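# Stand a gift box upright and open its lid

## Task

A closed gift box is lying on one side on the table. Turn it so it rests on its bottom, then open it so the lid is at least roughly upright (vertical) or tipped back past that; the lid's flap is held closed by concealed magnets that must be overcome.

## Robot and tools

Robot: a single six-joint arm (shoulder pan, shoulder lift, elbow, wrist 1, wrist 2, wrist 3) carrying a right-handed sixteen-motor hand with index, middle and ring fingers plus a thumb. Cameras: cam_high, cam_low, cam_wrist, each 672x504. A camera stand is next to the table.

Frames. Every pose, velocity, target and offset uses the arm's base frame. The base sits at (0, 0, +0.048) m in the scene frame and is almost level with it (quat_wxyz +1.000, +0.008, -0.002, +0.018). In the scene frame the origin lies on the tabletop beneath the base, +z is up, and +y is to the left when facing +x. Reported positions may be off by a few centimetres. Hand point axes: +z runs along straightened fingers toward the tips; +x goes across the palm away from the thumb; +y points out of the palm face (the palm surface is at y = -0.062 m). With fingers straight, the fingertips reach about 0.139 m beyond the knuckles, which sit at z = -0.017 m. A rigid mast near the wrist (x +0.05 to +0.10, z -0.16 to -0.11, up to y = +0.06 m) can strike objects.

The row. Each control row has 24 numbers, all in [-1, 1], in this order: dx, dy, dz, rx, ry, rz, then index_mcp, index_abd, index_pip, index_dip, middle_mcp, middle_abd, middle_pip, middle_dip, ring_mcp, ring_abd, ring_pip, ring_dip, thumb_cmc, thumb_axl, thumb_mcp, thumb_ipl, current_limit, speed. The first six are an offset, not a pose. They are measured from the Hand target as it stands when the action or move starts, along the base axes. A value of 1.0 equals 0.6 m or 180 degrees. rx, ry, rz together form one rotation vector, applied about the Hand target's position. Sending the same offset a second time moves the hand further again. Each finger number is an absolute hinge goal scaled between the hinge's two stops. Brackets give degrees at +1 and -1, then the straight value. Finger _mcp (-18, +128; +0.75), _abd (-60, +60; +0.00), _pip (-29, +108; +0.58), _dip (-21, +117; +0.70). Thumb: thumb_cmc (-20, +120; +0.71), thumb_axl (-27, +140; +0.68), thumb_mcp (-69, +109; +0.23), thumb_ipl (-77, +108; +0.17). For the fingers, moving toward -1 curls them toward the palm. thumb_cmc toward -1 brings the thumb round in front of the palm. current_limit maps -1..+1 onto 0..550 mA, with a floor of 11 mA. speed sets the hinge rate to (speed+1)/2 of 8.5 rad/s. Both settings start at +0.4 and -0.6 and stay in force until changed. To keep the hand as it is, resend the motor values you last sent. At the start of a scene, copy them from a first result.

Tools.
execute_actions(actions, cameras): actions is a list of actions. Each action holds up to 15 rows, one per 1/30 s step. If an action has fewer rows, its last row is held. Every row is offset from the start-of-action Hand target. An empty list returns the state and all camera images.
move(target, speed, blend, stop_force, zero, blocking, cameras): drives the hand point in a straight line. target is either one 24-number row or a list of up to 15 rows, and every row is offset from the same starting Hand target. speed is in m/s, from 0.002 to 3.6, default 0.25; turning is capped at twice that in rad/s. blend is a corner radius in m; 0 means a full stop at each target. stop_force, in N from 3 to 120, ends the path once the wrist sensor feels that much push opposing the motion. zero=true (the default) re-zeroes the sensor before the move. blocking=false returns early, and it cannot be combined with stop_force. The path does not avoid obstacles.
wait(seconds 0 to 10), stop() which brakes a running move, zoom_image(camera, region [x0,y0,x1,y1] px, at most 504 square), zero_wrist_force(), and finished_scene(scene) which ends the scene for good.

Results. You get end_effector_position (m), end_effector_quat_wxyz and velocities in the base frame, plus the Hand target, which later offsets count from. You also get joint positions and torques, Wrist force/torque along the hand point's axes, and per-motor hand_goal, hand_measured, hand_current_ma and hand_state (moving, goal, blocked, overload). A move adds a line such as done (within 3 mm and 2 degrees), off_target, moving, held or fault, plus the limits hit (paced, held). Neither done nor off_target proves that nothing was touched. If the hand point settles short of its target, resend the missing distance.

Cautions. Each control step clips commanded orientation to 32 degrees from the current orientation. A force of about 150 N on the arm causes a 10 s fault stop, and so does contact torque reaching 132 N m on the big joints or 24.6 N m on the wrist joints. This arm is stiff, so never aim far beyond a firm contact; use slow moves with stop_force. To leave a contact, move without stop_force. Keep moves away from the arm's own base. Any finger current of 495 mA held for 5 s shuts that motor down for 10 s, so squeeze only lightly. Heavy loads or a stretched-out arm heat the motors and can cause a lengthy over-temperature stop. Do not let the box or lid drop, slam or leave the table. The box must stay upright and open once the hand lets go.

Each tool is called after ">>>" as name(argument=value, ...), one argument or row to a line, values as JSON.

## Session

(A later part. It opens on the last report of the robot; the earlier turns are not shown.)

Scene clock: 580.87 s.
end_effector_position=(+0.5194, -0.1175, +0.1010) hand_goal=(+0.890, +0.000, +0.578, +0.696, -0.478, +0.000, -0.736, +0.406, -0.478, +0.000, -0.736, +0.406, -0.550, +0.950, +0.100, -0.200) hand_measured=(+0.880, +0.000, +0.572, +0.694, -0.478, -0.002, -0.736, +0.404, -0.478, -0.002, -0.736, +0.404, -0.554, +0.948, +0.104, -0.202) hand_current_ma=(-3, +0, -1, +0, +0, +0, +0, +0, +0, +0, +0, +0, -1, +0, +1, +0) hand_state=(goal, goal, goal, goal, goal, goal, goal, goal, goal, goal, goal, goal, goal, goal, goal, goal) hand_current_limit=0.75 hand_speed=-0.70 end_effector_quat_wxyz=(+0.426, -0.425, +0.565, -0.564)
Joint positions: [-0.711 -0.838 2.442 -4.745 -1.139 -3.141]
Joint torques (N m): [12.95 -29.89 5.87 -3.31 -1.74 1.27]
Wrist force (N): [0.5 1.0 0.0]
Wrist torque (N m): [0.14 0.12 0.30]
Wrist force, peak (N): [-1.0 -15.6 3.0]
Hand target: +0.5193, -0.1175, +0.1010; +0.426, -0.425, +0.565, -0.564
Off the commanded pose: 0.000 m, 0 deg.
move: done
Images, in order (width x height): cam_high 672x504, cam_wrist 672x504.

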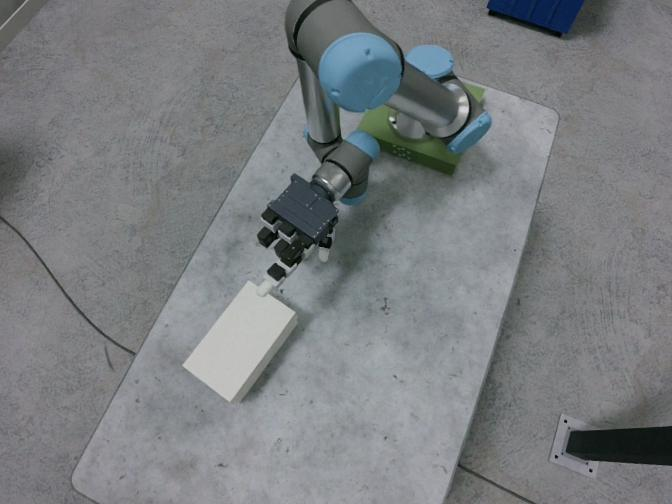

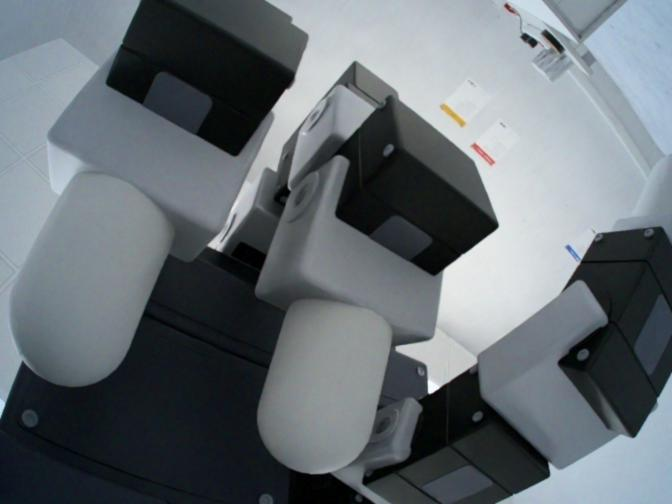

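>>> move(
  target=[
    [0.05, 0.0, 0.02, 0.0, 0.0, 0.025, -0.479, 0.0, -0.737, 0.406, -0.479, 0.0, -0.737, 0.406, -0.479, 0.0, -0.737, 0.406, -0.671, 0.678, 0.2247, -0.0486, 0.75, -0.5],
    [0.2242, -0.001, -0.03, 0.0, 0.0, 0.025, -0.479, 0.0, -0.737, 0.406, -0.479, 0.0, -0.737, 0.406, -0.479, 0.0, -0.737, 0.406, -0.671, 0.678, 0.2247, -0.0486, 0.75, -0.5],
  ],
  speed=[0.15, 0.15],
  blend=[0.02, 0.0],
)

>>> move(
  target=[0.0, 0.0, -0.09, 0.0, 0.0, 0.0, -0.479, 0.0, -0.737, 0.406, -0.479, 0.0, -0.737, 0.406, -0.479, 0.0, -0.737, 0.406, -0.671, 0.678, 0.2247, -0.0486, 0.75, -0.5],
  speed=0.02,
  stop_force=18,
  cameras=["cam_high", "cam_wrist"],
)

>>> zoom_image(
  camera="cam_wrist",
  region=[272, 0, 672, 400],
)

Scene clock: 588.93 s.
end_effector_position=(+0.6538, -0.1179, +0.0830) hand_goal=(-0.478, +0.000, -0.736, +0.406, -0.478, +0.000, -0.736, +0.406, -0.478, +0.000, -0.736, +0.406, -0.670, +0.678, +0.224, -0.048) hand_measured=(-0.272, +0.000, -0.648, +0.428, -0.478, -0.002, -0.736, +0.404, -0.478, -0.002, -0.736, +0.404, -0.668, +0.686, +0.240, -0.050) hand_current_ma=(+481, +0, +156, +14, +0, +0, +0, +0, +0, +0, +0, +0, +0, +3, +11, +0) hand_state=(blocked, goal, blocked, blocked, goal, goal, goal, goal, goal, goal, goal, goal, goal, goal, goal, goal) hand_current_limit=0.75 hand_speed=-0.50 end_effector_quat_wxyz=(+0.447, -0.447, +0.548, -0.547)
Joint positions: [-0.531 -0.737 2.053 -4.457 -1.241 -3.141]
Joint torques (N m): [-13.45 -44.12 -17.44 -1.3 1.09 -1.21]
Wrist force (N): [0.3 1.2 0.4]
Wrist torque (N m): [0.18 0.12 0.27]
Wrist force, peak (N): [0.3 1.8 1.6]
Hand target: +0.6538, -0.1181, +0.0830; +0.447, -0.447, +0.548, -0.547
Off the commanded pose: 0.000 m, 0 deg.
move: done; blend cut to 0.0196 m at target 1

Scene clock: 591.17 s.
end_effector_position=(+0.6539, -0.1181, +0.0548) hand_goal=(-0.478, +0.000, -0.736, +0.406, -0.478, +0.000, -0.736, +0.406, -0.478, +0.000, -0.736, +0.406, -0.670, +0.678, +0.224, -0.048) hand_measured=(-0.272, -0.004, -0.680, +0.450, -0.478, -0.002, -0.736, +0.404, -0.478, -0.002, -0.736, +0.404, -0.668, +0.688, +0.244, -0.050) hand_current_ma=(+481, -1, +68, +47, +0, +0, +0, +0, +0, +0, +0, +0, +0, +5, +18, +0) hand_state=(blocked, goal, blocked, blocked, goal, goal, goal, goal, goal, goal, goal, goal, goal, goal, goal, goal) hand_current_limit=0.75 hand_speed=-0.50 end_effector_quat_wxyz=(+0.447, -0.447, +0.548, -0.547)
Joint positions: [-0.531 -0.664 2.032 -4.509 -1.241 -3.141]
Joint torques (N m): [-14.25 -41.99 2.82 -1.84 -1.69 -1.48]
Wrist force (N): [0.5 -7.4 1.6]
Wrist torque (N m): [-0.26 0.13 0.34]
Wrist force, peak (N): [-0.5 -19.4 3.9]
Hand target: +0.6539, -0.1181, +0.0548; +0.447, -0.447, +0.548, -0.547 (not the last commanded pose)
Off the commanded pose: 0.026 m, 0 deg.
move: contact
Images, in order (width x height): cam_high 672x504, cam_wrist 672x504.

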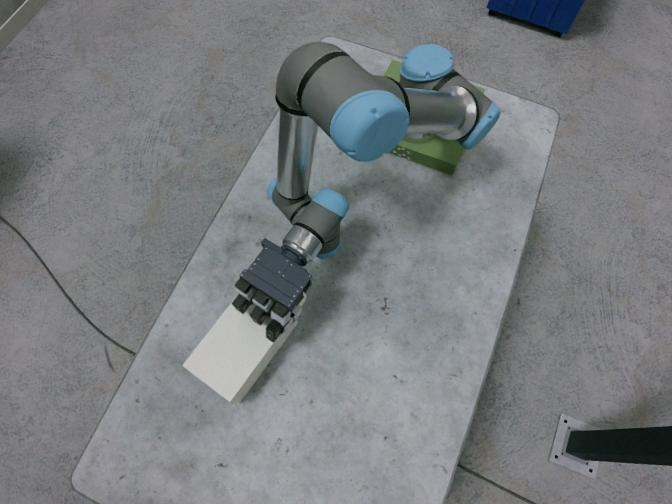

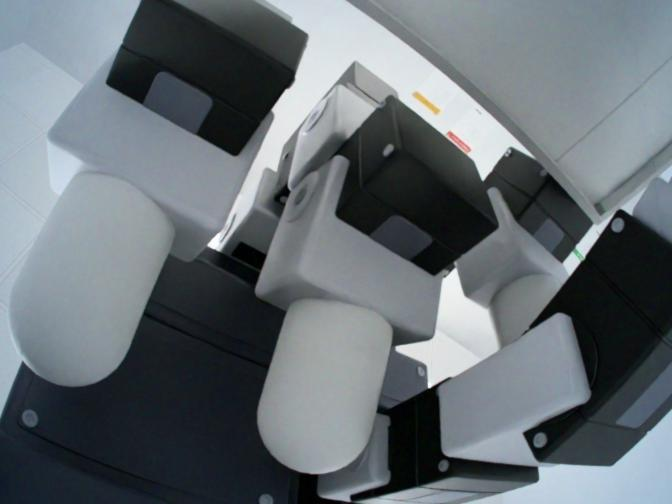

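Scaled by 1.260 from the camera's 672x504 image, which has a finer 960x720 frame.

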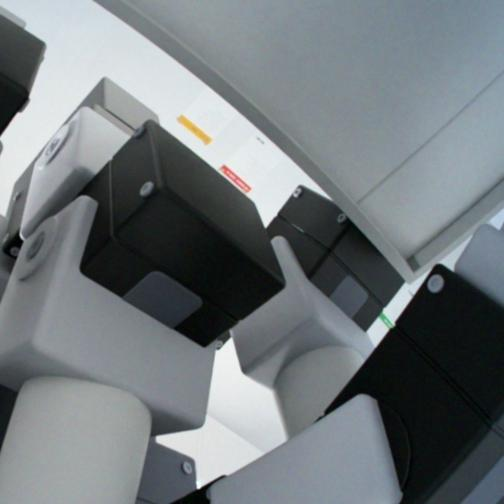

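>>> move(
  target=[
    [0.0, 0.0, 0.035, 0.0, 0.0, 0.0, 0.89, 0.0, 0.577, 0.696, -0.479, 0.0, -0.737, 0.406, -0.479, 0.0, -0.737, 0.406, -0.77, 0.678, 0.2247, -0.0486, 0.75, -0.5],
    [0.0068, 0.0342, 0.035, 0.0, 0.0, 0.0, 0.89, 0.0, 0.577, 0.696, -0.479, 0.0, -0.737, 0.406, -0.479, 0.0, -0.737, 0.406, -0.77, 0.678, 0.2247, -0.0486, 0.75, -0.5],
  ],
  speed=[0.1, 0.1],
)

>>> move(
  target=[0.0, 0.0, -0.09, 0.0, 0.0, 0.0, 0.89, 0.0, 0.577, 0.696, -0.479, 0.0, -0.737, 0.406, -0.479, 0.0, -0.737, 0.406, -0.77, 0.678, 0.2247, -0.0486, 0.75, -0.5],
  speed=0.02,
  stop_force=18,
  cameras=["cam_high", "cam_wrist"],
)

>>> zoom_image(
  camera="cam_wrist",
  region=[272, 0, 672, 400],
)

Scene clock: 595.83 s.
end_effector_position=(+0.6579, -0.0975, +0.0758) hand_goal=(+0.890, +0.000, +0.578, +0.696, -0.478, +0.000, -0.736, +0.406, -0.478, +0.000, -0.736, +0.406, -0.770, +0.678, +0.224, -0.048) hand_measured=(+0.870, +0.004, +0.570, +0.692, -0.478, -0.002, -0.736, +0.404, -0.478, -0.002, -0.736, +0.404, -0.766, +0.680, +0.228, -0.050) hand_current_ma=(-14, +0, -2, -1, +0, +0, +0, +0, +0, +0, +0, +0, +1, +0, +1, +0) hand_state=(blocked, goal, goal, goal, goal, goal, goal, goal, goal, goal, goal, goal, goal, goal, goal, goal) hand_current_limit=0.75 hand_speed=-0.50 end_effector_quat_wxyz=(+0.447, -0.447, +0.548, -0.547)
Joint positions: [-0.483 -0.718 2.047 -4.471 -1.289 -3.141]
Joint torques (N m): [-5.08 -31.4 -17.27 0.22 0.5 0.15]
Wrist force (N): [0.7 1.0 0.2]
Wrist torque (N m): [0.11 0.07 0.31]
Wrist force, peak (N): [0.4 -8.1 -1.5]
Hand target: +0.6579, -0.0976, +0.0758; +0.447, -0.447, +0.548, -0.547
Off the commanded pose: 0.000 m, 0 deg.
move: done

Scene clock: 608.60 s.
end_effector_position=(+0.6580, -0.0976, +0.0236) hand_goal=(+0.890, +0.000, +0.578, +0.696, -0.478, +0.000, -0.736, +0.406, -0.478, +0.000, -0.736, +0.406, -0.770, +0.678, +0.224, -0.048) hand_measured=(+0.870, +0.004, +0.570, +0.692, -0.478, -0.002, -0.736, +0.404, -0.478, -0.002, -0.736, +0.404, -0.766, +0.680, +0.226, -0.050) hand_current_ma=(-12, +0, -2, -1, +0, +0, +0, +0, +0, +0, +0, +0, +1, +0, +1, +0) hand_state=(goal, goal, goal, goal, goal, goal, goal, goal, goal, goal, goal, goal, goal, goal, goal, goal) hand_current_limit=0.75 hand_speed=-0.50 end_effector_quat_wxyz=(+0.447, -0.447, +0.548, -0.547)
Joint positions: [-0.483 -0.583 2.003 -4.561 -1.29 -3.141]
Joint torques (N m): [0.19 -43.34 -6.78 -1.82 -0.06 -0.17]
Wrist force (N): [0.8 1.1 0.1]
Wrist torque (N m): [0.14 0.07 0.32]
Wrist force, peak (N): [0.9 2.0 -0.1]
Hand target: +0.6580, -0.0976, +0.0236; +0.447, -0.447, +0.548, -0.547 (not the last commanded pose)
Off the commanded pose: 0.002 m, 0 deg.
FORCE FAULT: contact force on the arm reached its limit, and the arm stopped for 10 seconds. The contact can be on any part of the arm, not only on its tool. That time counts as 20 of the actions that you can send in this scene. The arm's remaining commands of this call were not run. The arm's target is now where it stood when the stop ended, not its last command. The arm accepts commands again.
move: fault
Images, in order (width x height): cam_high 672x504, cam_wrist 672x504.

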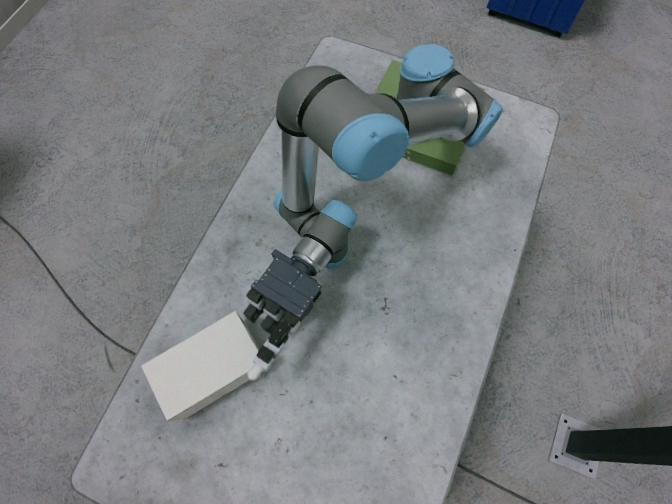

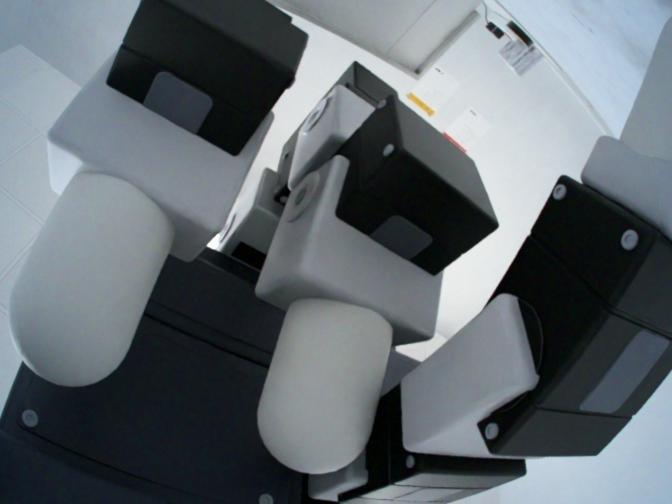

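Scaled by 1.260 from the camera's 672x504 image, which has a finer 960x720 frame.

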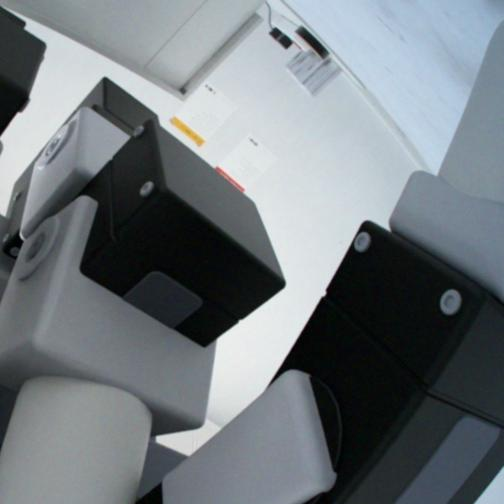

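>>> zoom_image(
  camera="cam_high",
  region=[120, 270, 320, 440],
)

Scaled by 2.520.

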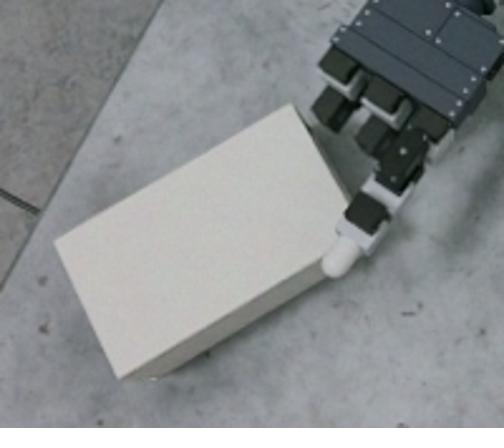

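>>> move(
  target=[
    [-0.03, 0.03, 0.3, 0.0, 0.0, 0.0, 0.89, 0.0, 0.577, 0.696, -0.479, 0.0, -0.737, 0.406, -0.479, 0.0, -0.737, 0.406, -0.77, 0.678, 0.2247, -0.0486, 0.4, -0.5],
    [0.0, 0.25, 0.4, -0.5535, 0.2974, 0.6017, 0.89, 0.0, 0.577, 0.696, -0.479, 0.0, -0.737, 0.406, -0.479, 0.0, -0.737, 0.406, -0.77, 0.678, 0.2247, -0.0486, 0.4, -0.5],
  ],
  speed=[0.2, 0.5],
  blend=[0.03, 0.0],
  cameras=["cam_high", "cam_wrist", "cam_low"],
)

>>> zoom_image(
  camera="cam_high",
  region=[120, 270, 320, 440],
)

Scene clock: 658.50 s.
end_effector_position=(+0.6580, +0.0525, +0.2635) hand_goal=(+0.890, +0.000, +0.578, +0.696, -0.478, +0.000, -0.736, +0.406, -0.478, +0.000, -0.736, +0.406, -0.770, +0.678, +0.224, -0.048) hand_measured=(+0.882, +0.004, +0.574, +0.692, -0.472, -0.002, -0.736, +0.404, -0.472, -0.002, -0.736, +0.404, -0.768, +0.680, +0.222, -0.050) hand_current_ma=(-3, +0, -1, +0, +2, +0, +0, +0, +1, +0, +0, +0, +0, +0, +0, +0) hand_state=(goal, goal, goal, goal, goal, goal, goal, goal, goal, goal, goal, goal, goal, goal, goal, goal) hand_current_limit=0.40 hand_speed=-0.50 end_effector_quat_wxyz=(+0.000, +0.924, +0.383, +0.000)
Joint positions: [-0.007 -1.264 1.456 -1.762 -1.572 -5.505]
Joint torques (N m): [-14.43 -48.97 -21.22 -1.86 -1.72 -1.22]
Wrist force (N): [0.2 0.4 0.8]
Wrist torque (N m): [0.10 -0.10 0.00]
Wrist force, peak (N): [1.3 3.6 0.2]
Hand target: +0.6580, +0.0524, +0.2636; +0.000, +0.924, +0.383, +0.000
Off the commanded pose: 0.000 m, 0 deg.
move: done

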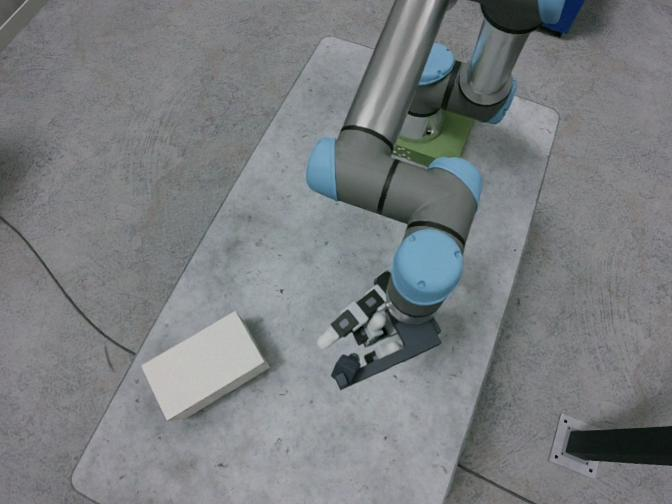

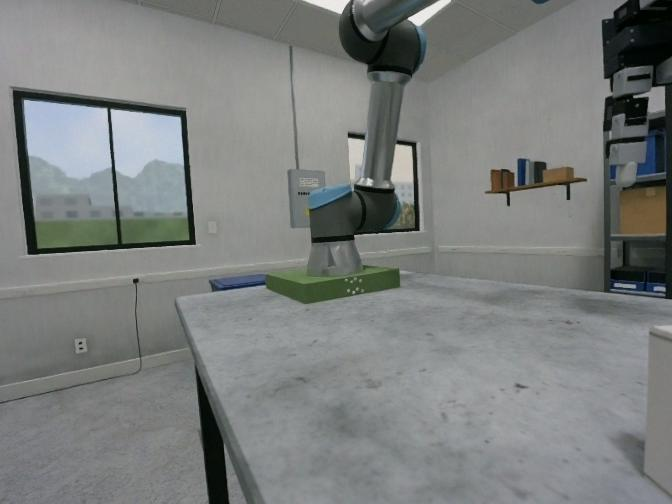

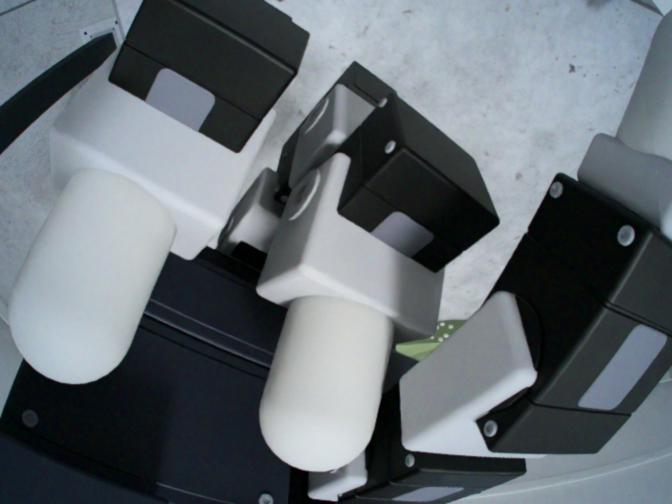

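Scaled by 2.520.

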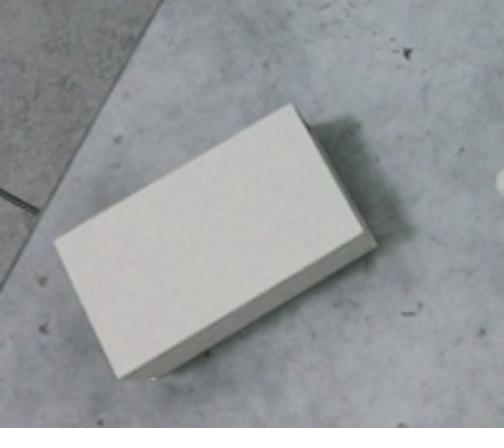

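>>> move(
  target=[
    [0.2797, -0.2087, -0.2392, 0.0, 0.0, 0.0528, 0.753, 0.0, -0.737, 0.696, -0.479, 0.0, -0.737, 0.406, -0.479, 0.0, -0.737, 0.406, 0.714, 0.678, 0.2247, 0.1676, 0.4, -0.4],
    [0.2797, -0.2087, -0.4125, 0.0, 0.0, 0.0528, 0.753, 0.0, -0.737, 0.696, -0.479, 0.0, -0.737, 0.406, -0.479, 0.0, -0.737, 0.406, 0.714, 0.678, 0.2247, 0.1676, 0.4, -0.4],
  ],
  speed=[0.25, 0.12],
  blend=[0.02, 0.0],
  cameras=["cam_high", "cam_wrist", "cam_low"],
)

>>> zoom_image(
  camera="cam_high",
  region=[120, 270, 320, 440],
)

>>> zoom_image(
  camera="cam_wrist",
  region=[172, 0, 672, 500],
)

Scene clock: 667.60 s.
end_effector_position=(+0.8257, -0.0728, +0.0160) hand_goal=(+0.754, +0.000, -0.736, +0.696, -0.478, +0.000, -0.736, +0.406, -0.478, +0.000, -0.736, +0.406, +0.714, +0.678, +0.224, +0.168) hand_measured=(+0.756, +0.004, -0.728, +0.694, -0.472, -0.002, -0.736, +0.404, -0.472, -0.002, -0.736, +0.404, +0.712, +0.680, +0.222, +0.164) hand_current_ma=(+0, +0, +3, +0, +2, +0, +0, +0, +2, +0, +0, +0, +0, +0, -1, -1) hand_state=(goal, goal, goal, goal, goal, goal, goal, goal, goal, goal, goal, goal, goal, goal, goal, goal) hand_current_limit=0.40 hand_speed=-0.40 end_effector_quat_wxyz=(+0.000, +0.889, +0.458, +0.000)
Joint positions: [-0.18 -0.72 1.247 -2.098 -1.572 -5.844]
Joint torques (N m): [14.56 -60.48 -31.56 -2.15 1 -1.21]
Wrist force (N): [-0.1 0.4 0.5]
Wrist torque (N m): [0.09 0.02 -0.03]
Wrist force, peak (N): [-0.3 2.4 0.8]
Hand target: +0.8258, -0.0728, +0.0161; +0.000, +0.889, +0.458, +0.000
Off the commanded pose: 0.000 m, 0 deg.
move: done

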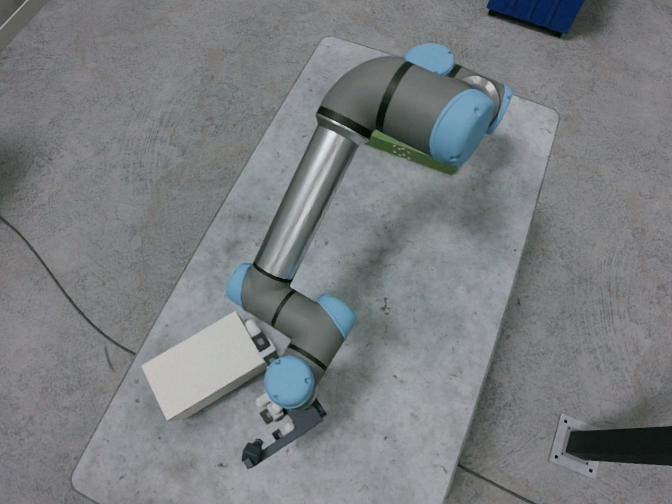

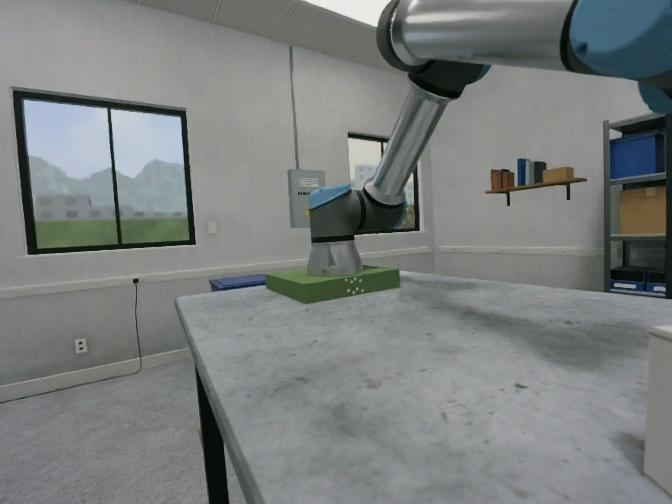

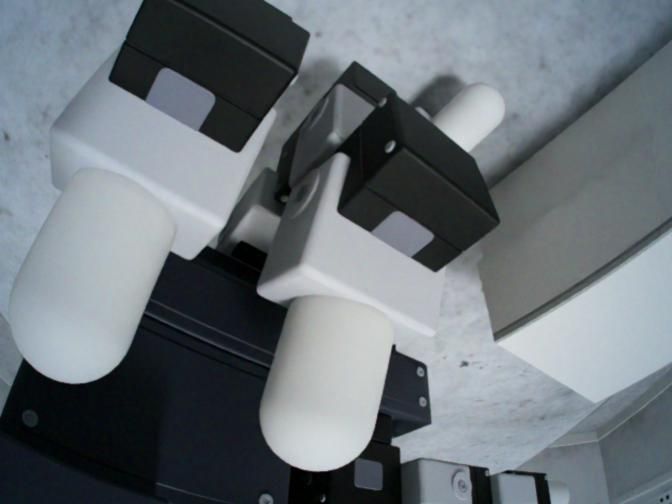

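Scaled by 2.520.

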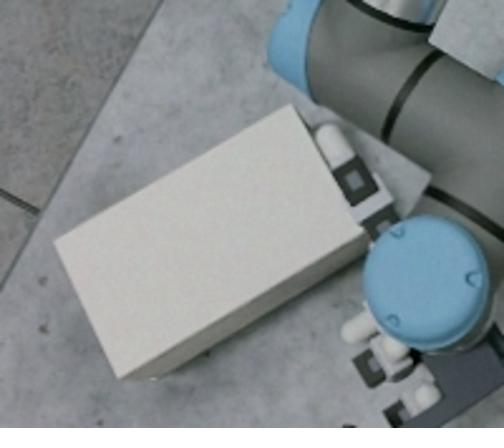

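Scaled by 1.008 from the camera's 672x504 image, which has a finer 960x720 frame.

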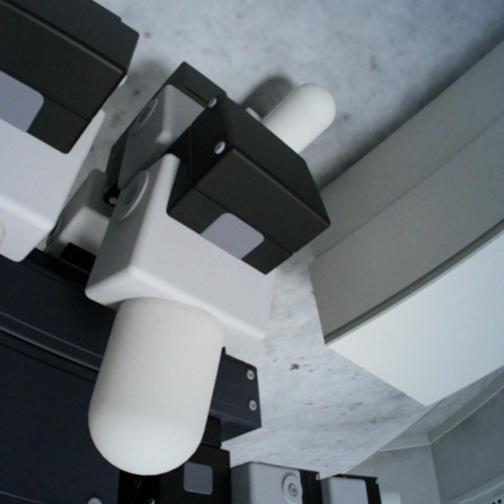

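>>> move(
  target=[-0.0387, -0.0543, 0.0, 0.0, 0.0, 0.0, 0.753, 0.0, -0.737, 0.696, -0.479, 0.0, -0.737, 0.406, -0.479, 0.0, -0.737, 0.406, 0.714, 0.678, 0.2247, 0.1676, 0.4, -0.4],
  speed=0.04,
  stop_force=3,
  cameras=["cam_high", "cam_wrist"],
)

>>> zoom_image(
  camera="cam_high",
  region=[120, 270, 320, 440],
)

>>> zoom_image(
  camera="cam_wrist",
  region=[172, 0, 672, 500],
)

Scene clock: 671.87 s.
end_effector_position=(+0.8026, -0.1054, +0.0161) hand_goal=(+0.754, +0.000, -0.736, +0.696, -0.478, +0.000, -0.736, +0.406, -0.478, +0.000, -0.736, +0.406, +0.714, +0.678, +0.224, +0.168) hand_measured=(+0.756, +0.004, -0.728, +0.694, -0.472, -0.002, -0.736, +0.404, -0.472, -0.002, -0.736, +0.404, +0.712, +0.680, +0.222, +0.164) hand_current_ma=(+0, +0, +3, +0, +2, +0, +0, +0, +2, +0, +0, +0, +0, +0, -1, -1) hand_state=(goal, goal, goal, goal, goal, goal, goal, goal, goal, goal, goal, goal, goal, goal, goal, goal) hand_current_limit=0.40 hand_speed=-0.40 end_effector_quat_wxyz=(+0.000, +0.889, +0.458, +0.000)
Joint positions: [-0.229 -0.768 1.339 -2.142 -1.572 -5.893]
Joint torques (N m): [15.69 -43.39 -31.14 -0.63 0.49 1.12]
Wrist force (N): [-0.1 0.2 0.5]
Wrist torque (N m): [0.06 0.02 0.01]
Wrist force, peak (N): [0.9 0.0 0.4]
Hand target: +0.8026, -0.1054, +0.0161; +0.000, +0.889, +0.458, +0.000
Off the commanded pose: 0.000 m, 0 deg.
move: done
Images, in order (width x height): cam_high 672x504, cam_wrist 672x504.

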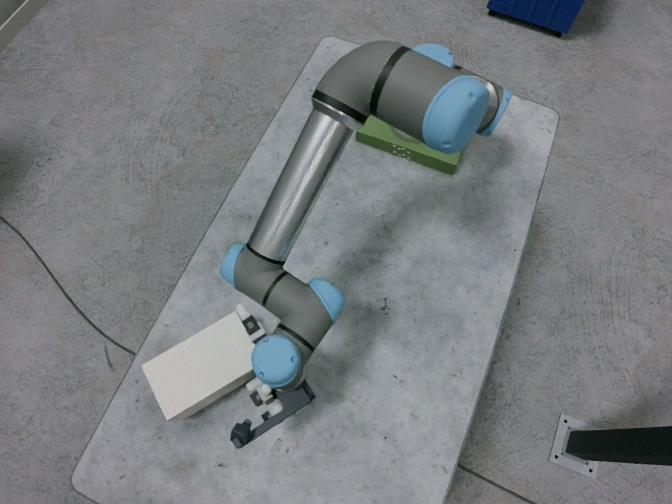

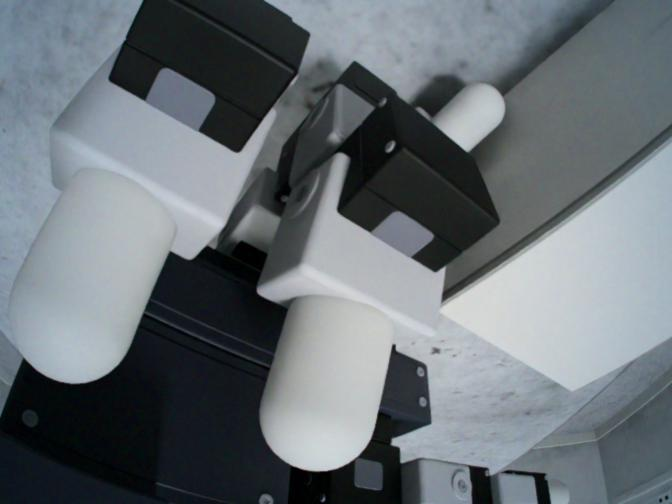

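Scaled by 2.520.

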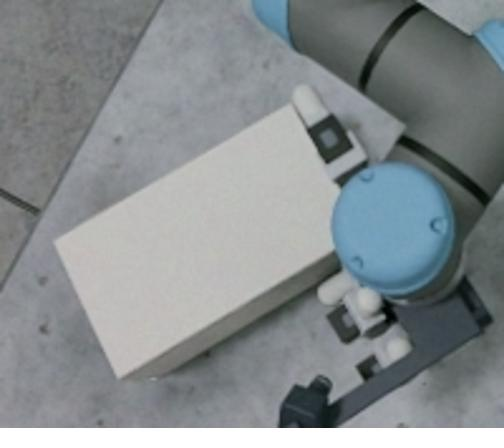

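Scaled by 1.008 from the camera's 672x504 image, which has a finer 960x720 frame.

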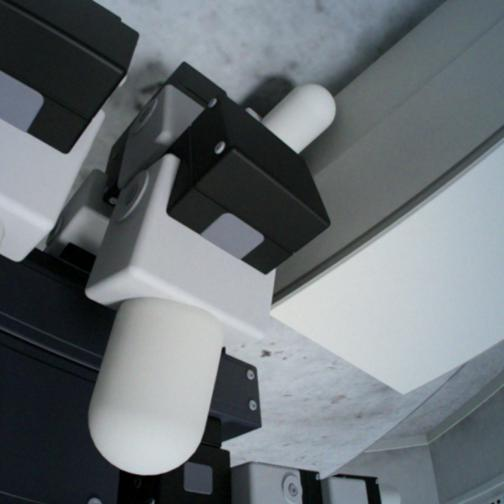

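>>> move(
  target=[-0.0145, -0.0204, 0.0, 0.0, 0.0, 0.0, 0.753, 0.0, -0.737, 0.696, -0.479, 0.0, -0.737, 0.406, -0.479, 0.0, -0.737, 0.406, 0.714, 0.678, 0.2247, 0.1676, 0.4, -0.4],
  speed=0.03,
  stop_force=3,
  cameras=["cam_high", "cam_wrist"],
)

>>> zoom_image(
  camera="cam_high",
  region=[120, 270, 320, 440],
)

>>> zoom_image(
  camera="cam_wrist",
  region=[372, 0, 672, 300],
)

Scene clock: 675.10 s.
end_effector_position=(+0.7939, -0.1176, +0.0161) hand_goal=(+0.754, +0.000, -0.736, +0.696, -0.478, +0.000, -0.736, +0.406, -0.478, +0.000, -0.736, +0.406, +0.714, +0.678, +0.224, +0.168) hand_measured=(+0.756, +0.002, -0.728, +0.694, -0.472, -0.002, -0.736, +0.404, -0.472, -0.002, -0.736, +0.404, +0.712, +0.680, +0.222, +0.164) hand_current_ma=(+0, +0, +3, +0, +2, +0, +0, +0, +2, +0, +0, +0, +0, +0, -1, -1) hand_state=(goal, goal, goal, goal, goal, goal, goal, goal, goal, goal, goal, goal, goal, goal, goal, goal) hand_current_limit=0.40 hand_speed=-0.40 end_effector_quat_wxyz=(+0.000, +0.889, +0.458, +0.000)
Joint positions: [-0.248 -0.784 1.37 -2.158 -1.572 -5.913]
Joint torques (N m): [13.98 -42.35 -31.6 -0.61 1.48 1.19]
Wrist force (N): [0.1 0.5 0.4]
Wrist torque (N m): [0.11 0.01 0.05]
Wrist force, peak (N): [0.9 -0.4 0.9]
Hand target: +0.7939, -0.1176, +0.0161; +0.000, +0.889, +0.458, +0.000
Off the commanded pose: 0.000 m, 0 deg.
move: done
Images, in order (width x height): cam_high 672x504, cam_wrist 672x504.

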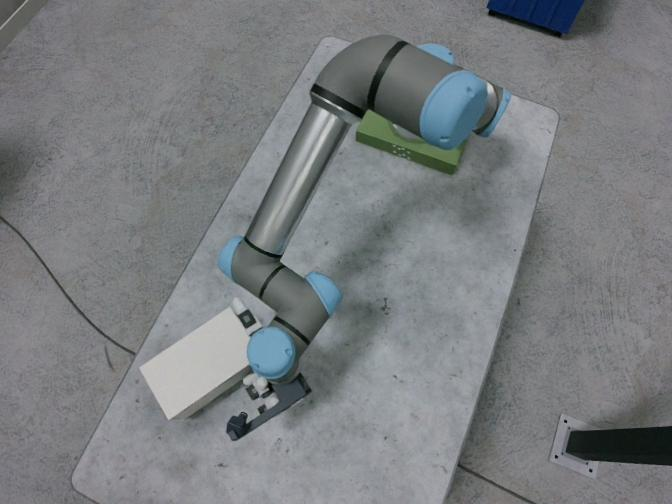

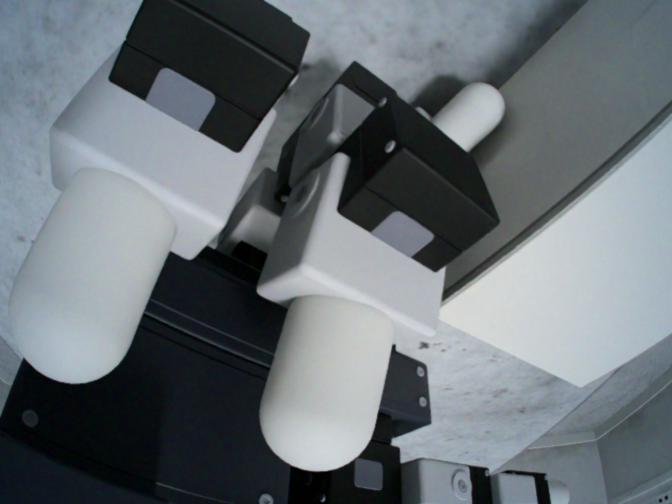

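Scaled by 2.520.

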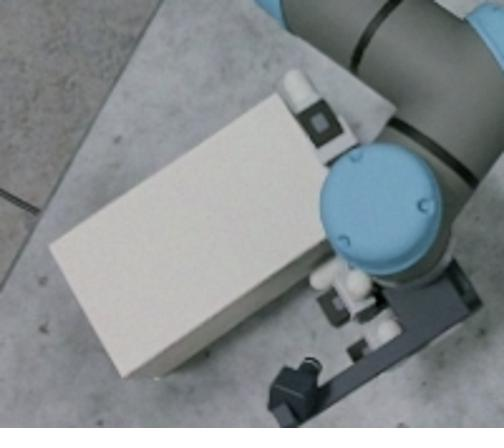

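Scaled by 1.680 from the camera's 672x504 image, which has a finer 960x720 frame.

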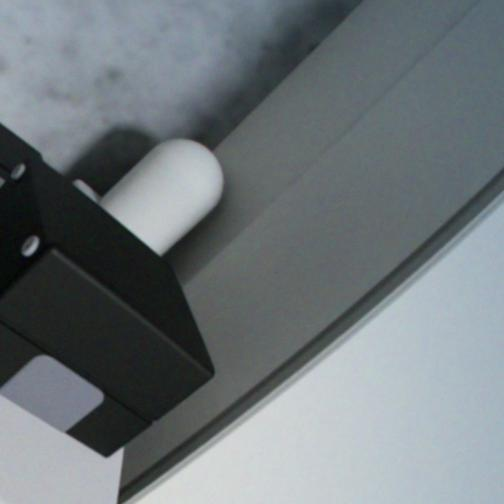

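>>> move(
  target=[-0.001, -0.0015, 0.045, 0.0, 0.0, 0.0, 0.753, 0.0, -0.737, 0.696, -0.479, 0.0, -0.737, 0.406, -0.479, 0.0, -0.737, 0.406, 0.714, 0.678, 0.2247, 0.1676, 0.6, -0.4],
  speed=0.02,
  stop_force=6,
  cameras=["cam_high", "cam_wrist", "cam_low"],
)

>>> zoom_image(
  camera="cam_high",
  region=[120, 270, 320, 440],
)

>>> zoom_image(
  camera="cam_wrist",
  region=[372, 0, 672, 300],
)

Scene clock: 679.63 s.
end_effector_position=(+0.7933, -0.1185, +0.0431) hand_goal=(+0.754, +0.000, -0.736, +0.696, -0.478, +0.000, -0.736, +0.406, -0.478, +0.000, -0.736, +0.406, +0.714, +0.678, +0.224, +0.168) hand_measured=(+0.758, +0.000, -0.728, +0.694, -0.472, -0.002, -0.736, +0.404, -0.472, -0.002, -0.736, +0.404, +0.712, +0.680, +0.222, +0.164) hand_current_ma=(+1, +0, +2, +0, +2, +0, +0, +0, +2, +0, +0, +0, +0, +0, -1, -1) hand_state=(goal, goal, goal, goal, goal, goal, goal, goal, goal, goal, goal, goal, goal, goal, goal, goal) hand_current_limit=0.60 hand_speed=-0.40 end_effector_quat_wxyz=(+0.000, +0.889, +0.458, +0.000)
Joint positions: [-0.25 -0.82 1.356 -2.108 -1.572 -5.914]
Joint torques (N m): [-10.93 -41.17 -14.32 -4.12 1.37 -0.41]
Wrist force (N): [0.3 0.4 0.5]
Wrist torque (N m): [0.09 0.04 0.06]
Wrist force, peak (N): [-0.3 0.7 2.0]
Hand target: +0.7933, -0.1185, +0.0431; +0.000, +0.889, +0.458, +0.000
Off the commanded pose: 0.000 m, 0 deg.
move: done

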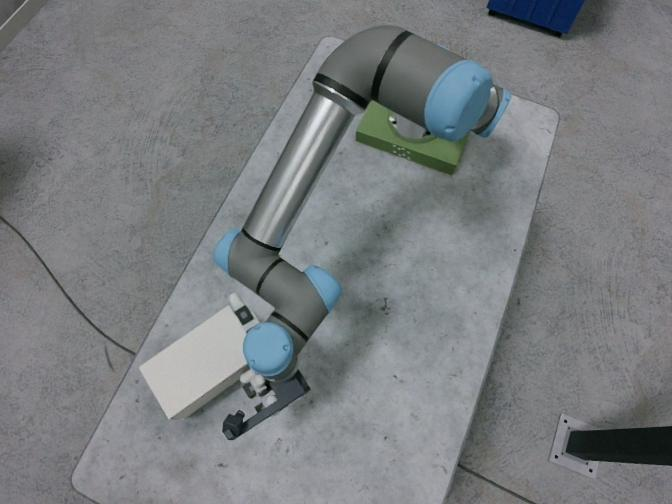

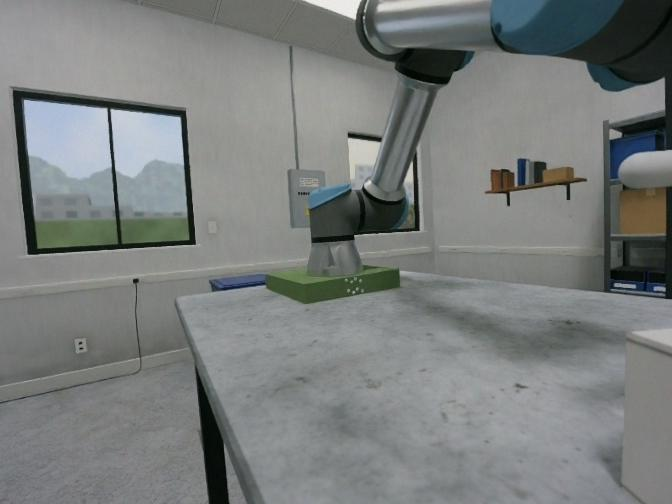

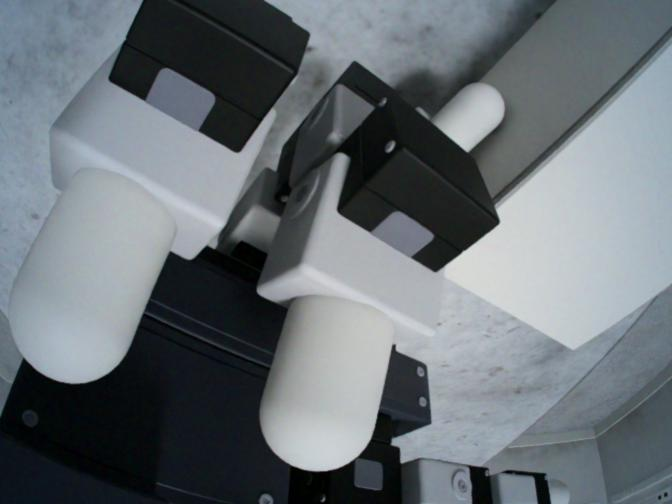

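Scaled by 2.520.

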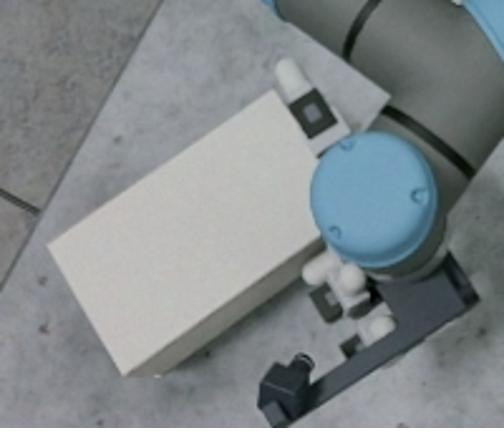

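Scaled by 1.680 from the camera's 672x504 image, which has a finer 960x720 frame.

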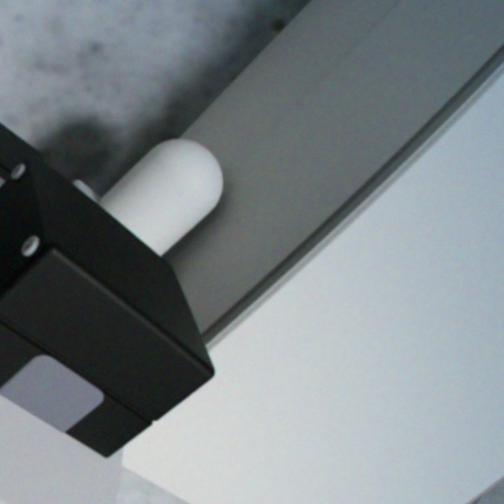

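>>> move(
  target=[
    [0.04, 0.055, 0.05, 0.0, 0.0, 0.0, 0.753, 0.0, -0.737, 0.696, -0.479, 0.0, -0.737, 0.406, -0.479, 0.0, -0.737, 0.406, 0.714, 0.678, 0.2247, 0.1676, 0.5, -0.4],
    [-0.022, 0.0975, 0.345, 0.0, 0.0, -0.5, 0.753, 0.0, -0.737, 0.696, -0.479, 0.0, -0.737, 0.406, -0.479, 0.0, -0.737, 0.406, 0.714, 0.678, 0.2247, 0.1676, 0.5, -0.4],
    [-0.4055, 0.1475, 0.1615, 0.579, -0.394, -0.70, 0.753, 0.0, -0.737, 0.696, -0.479, 0.0, -0.737, 0.406, -0.479, 0.0, -0.737, 0.406, 0.714, 0.678, 0.2247, 0.1676, 0.5, -0.4],
  ],
  speed=[0.1, 0.4, 0.5],
  blend=[0.01, 0.05, 0.0],
  cameras=["cam_high"],
)

>>> zoom_image(
  camera="cam_high",
  region=[120, 270, 320, 440],
)

Scene clock: 736.77 s.
end_effector_position=(+0.5501, -0.0299, +0.1400) hand_goal=(+0.754, +0.000, -0.736, +0.696, -0.478, +0.000, -0.736, +0.406, -0.478, +0.000, -0.736, +0.406, +0.714, +0.678, +0.224, +0.168) hand_measured=(+0.748, +0.000, -0.734, +0.694, -0.472, -0.002, -0.736, +0.404, -0.474, -0.002, -0.736, +0.404, +0.708, +0.680, +0.222, +0.166) hand_current_ma=(-1, +0, +0, +0, +1, +0, +0, +0, +1, +0, +0, +0, -2, +0, +0, +0) hand_state=(goal, goal, goal, goal, goal, goal, goal, goal, goal, goal, goal, goal, goal, goal, goal, goal) hand_current_limit=0.50 hand_speed=-0.40 end_effector_quat_wxyz=(+0.338, -0.338, +0.621, -0.621) end_effector_velocity=(+0.000, +0.000, +0.001) end_effector_angular_velocity=(+0.000, -0.005, -0.002)
Joint positions: [-0.171 -0.954 2.316 -4.503 -1.975 -3.142]
Joint velocities: [0 -0.001 0 -0.005 -0.003 0]
Joint torques (N m): [-14.97 -25.45 1.22 -2.99 -1.99 1.24]
Wrist force (N): [0.6 0.8 -0.1]
Wrist torque (N m): [0.13 0.11 0.31]
Wrist force, peak (N): [1.0 1.8 -1.0]
Hand target: +0.5500, -0.0300, +0.1400; +0.338, -0.338, +0.621, -0.621
Off the commanded pose: 0.000 m, 0 deg.
move: done
Images, in order (width x height): cam_high 672x504.

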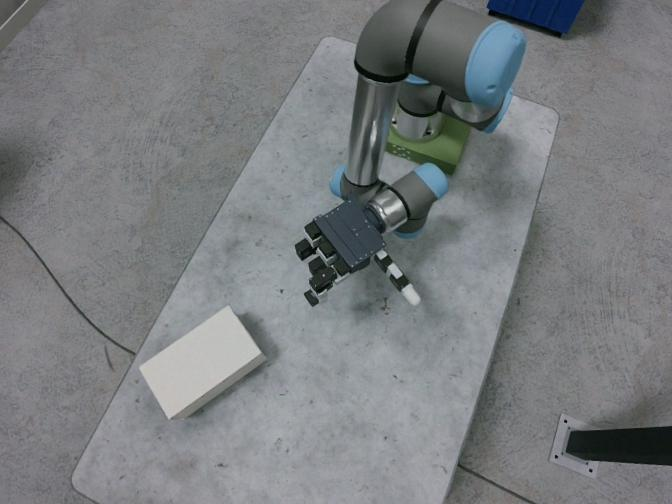

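Scaled by 2.520.

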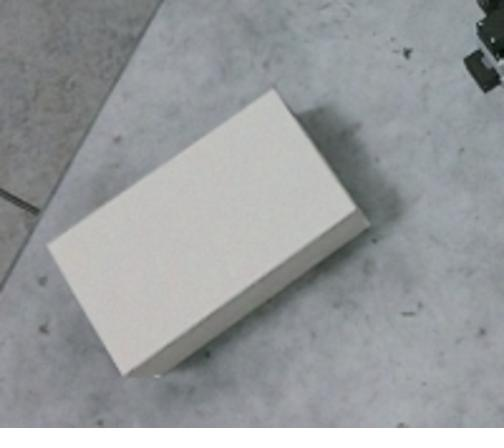

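>>> move(
  target=[
    [0.3115, -0.167, -0.03, 0.0, 0.0, 0.0139, 0.89, 0.0, 0.577, 0.696, -0.479, 0.0, -0.737, 0.406, -0.479, 0.0, -0.737, 0.406, -0.671, 0.678, 0.2247, 0.1, 0.78, -0.4],
    [0.3115, -0.167, -0.1333, 0.0, 0.0, 0.0139, 0.89, 0.0, 0.577, 0.696, -0.479, 0.0, -0.737, 0.406, -0.479, 0.0, -0.737, 0.406, -0.671, 0.678, 0.2247, 0.1, 0.78, -0.4],
  ],
  speed=[0.25, 0.1],
  blend=[0.02, 0.0],
  cameras=["cam_high", "cam_wrist"],
)

>>> zoom_image(
  camera="cam_wrist",
  region=[272, 0, 672, 400],
)

>>> zoom_image(
  camera="cam_high",
  region=[120, 270, 320, 440],
)

Scene clock: 748.23 s.
end_effector_position=(+0.7369, -0.1302, +0.0601) hand_goal=(+0.890, +0.000, +0.578, +0.696, -0.478, +0.000, -0.736, +0.406, -0.478, +0.000, -0.736, +0.406, -0.670, +0.678, +0.224, +0.100) hand_measured=(+0.870, +0.000, +0.570, +0.694, -0.474, -0.002, -0.736, +0.404, -0.476, -0.002, -0.736, +0.404, -0.668, +0.680, +0.222, +0.102) hand_current_ma=(-12, +0, -3, +0, +0, +0, +0, +0, +0, +0, +0, +0, +0, +0, +0, +0) hand_state=(goal, goal, goal, goal, goal, goal, goal, goal, goal, goal, goal, goal, goal, goal, goal, goal) hand_current_limit=0.78 hand_speed=-0.40 end_effector_quat_wxyz=(+0.351, -0.351, +0.614, -0.614)
Joint positions: [-0.318 -0.602 1.749 -4.289 -1.784 -3.142]
Joint torques (N m): [13.55 -48.31 -4.72 -0.52 -2.44 0.73]
Wrist force (N): [0.6 1.0 -0.2]
Wrist torque (N m): [0.16 0.10 0.36]
Wrist force, peak (N): [0.8 2.3 -0.2]
Hand target: +0.7369, -0.1302, +0.0600; +0.351, -0.351, +0.614, -0.614
Off the commanded pose: 0.000 m, 0 deg.
move: done
Images, in order (width x height): cam_high 672x504, cam_wrist 672x504.

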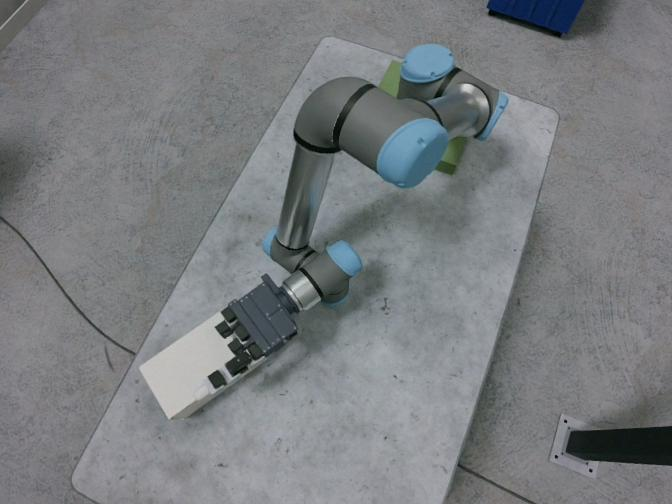

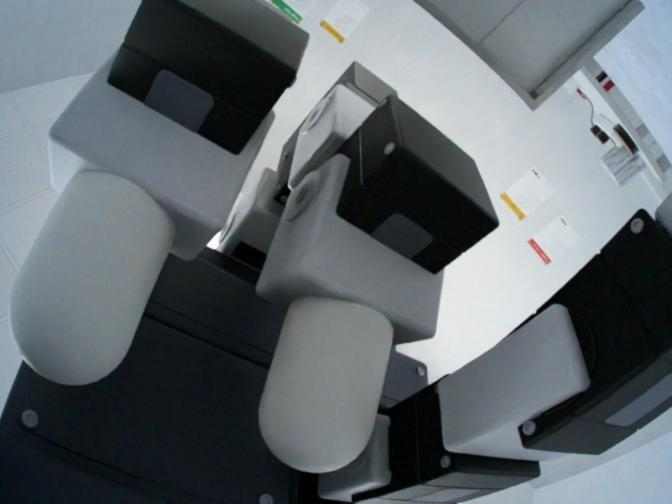

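Scaled by 1.260 from the camera's 672x504 image, which has a finer 960x720 frame.

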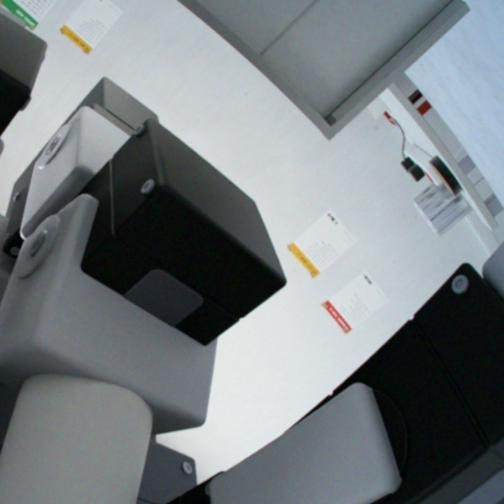

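Scaled by 2.520.

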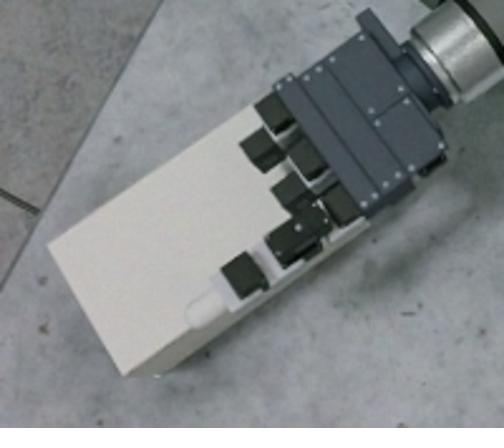

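>>> move(
  target=[
    [0.0427, -0.0193, 0.0, 0.0, 0.0, 0.0, 0.89, 0.0, 0.577, 0.696, -0.479, 0.0, -0.737, 0.406, -0.479, 0.0, -0.737, 0.406, -0.671, 0.45, 0.2247, -0.1, 0.78, -0.4],
    [0.0427, -0.0193, -0.0358, 0.0, 0.0, 0.0, 0.89, 0.0, 0.577, 0.696, -0.479, 0.0, -0.737, 0.406, -0.479, 0.0, -0.737, 0.406, -0.671, 0.45, 0.2247, -0.1, 0.78, -0.4],
  ],
  speed=[0.06, 0.015],
  stop_force=28,
  cameras=["cam_wrist"],
)

>>> zoom_image(
  camera="cam_wrist",
  region=[372, 0, 672, 300],
)

Scene clock: 755.00 s.
end_effector_position=(+0.7626, -0.1418, +0.0410) hand_goal=(+0.890, +0.000, +0.578, +0.696, -0.478, +0.000, -0.736, +0.406, -0.478, +0.000, -0.736, +0.406, -0.670, +0.450, +0.224, -0.100) hand_measured=(+0.870, +0.000, +0.570, +0.694, -0.504, -0.006, -0.770, +0.404, -0.512, -0.008, -0.780, +0.404, -0.668, +0.452, +0.222, -0.098) hand_current_ma=(-12, +0, -2, +0, -19, -1, -28, +0, -31, -2, -46, +0, +0, +0, +0, +1) hand_state=(goal, goal, goal, goal, blocked, goal, blocked, goal, blocked, goal, blocked, goal, goal, goal, goal, goal) hand_current_limit=0.78 hand_speed=-0.40 end_effector_quat_wxyz=(+0.351, -0.351, +0.614, -0.614)
Joint positions: [-0.324 -0.533 1.648 -4.257 -1.778 -3.142]
Joint torques (N m): [11.55 -53.43 -0.29 -1.37 -2.01 -0.13]
Wrist force (N): [0.2 -12.4 2.1]
Wrist torque (N m): [-0.71 0.00 -0.32]
Wrist force, peak (N): [-0.6 -27.8 4.4]
Hand target: +0.7626, -0.1418, +0.0410; +0.351, -0.351, +0.614, -0.614 (not the last commanded pose)
Off the commanded pose: 0.003 m, 0 deg.
move: contact; path passed 1 of 2 targets
Images, in order (width x height): cam_wrist 672x504.

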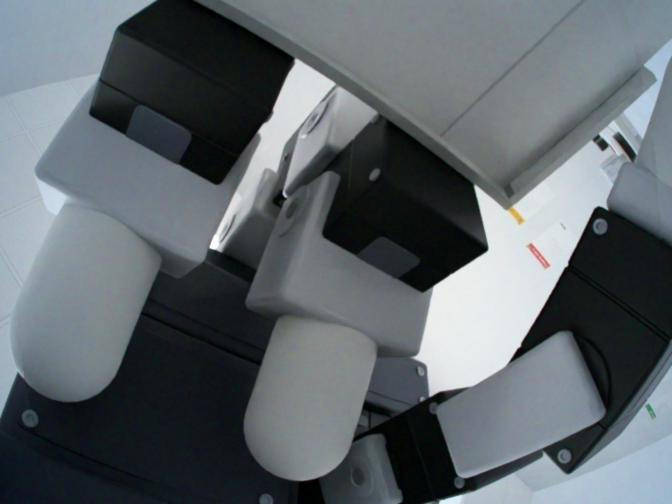

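Scaled by 1.680 from the camera's 672x504 image, which has a finer 960x720 frame.

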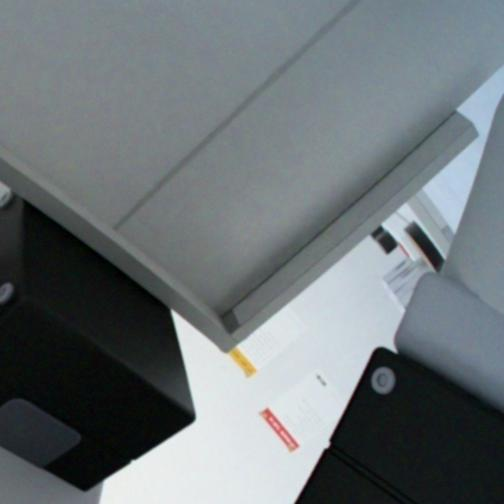

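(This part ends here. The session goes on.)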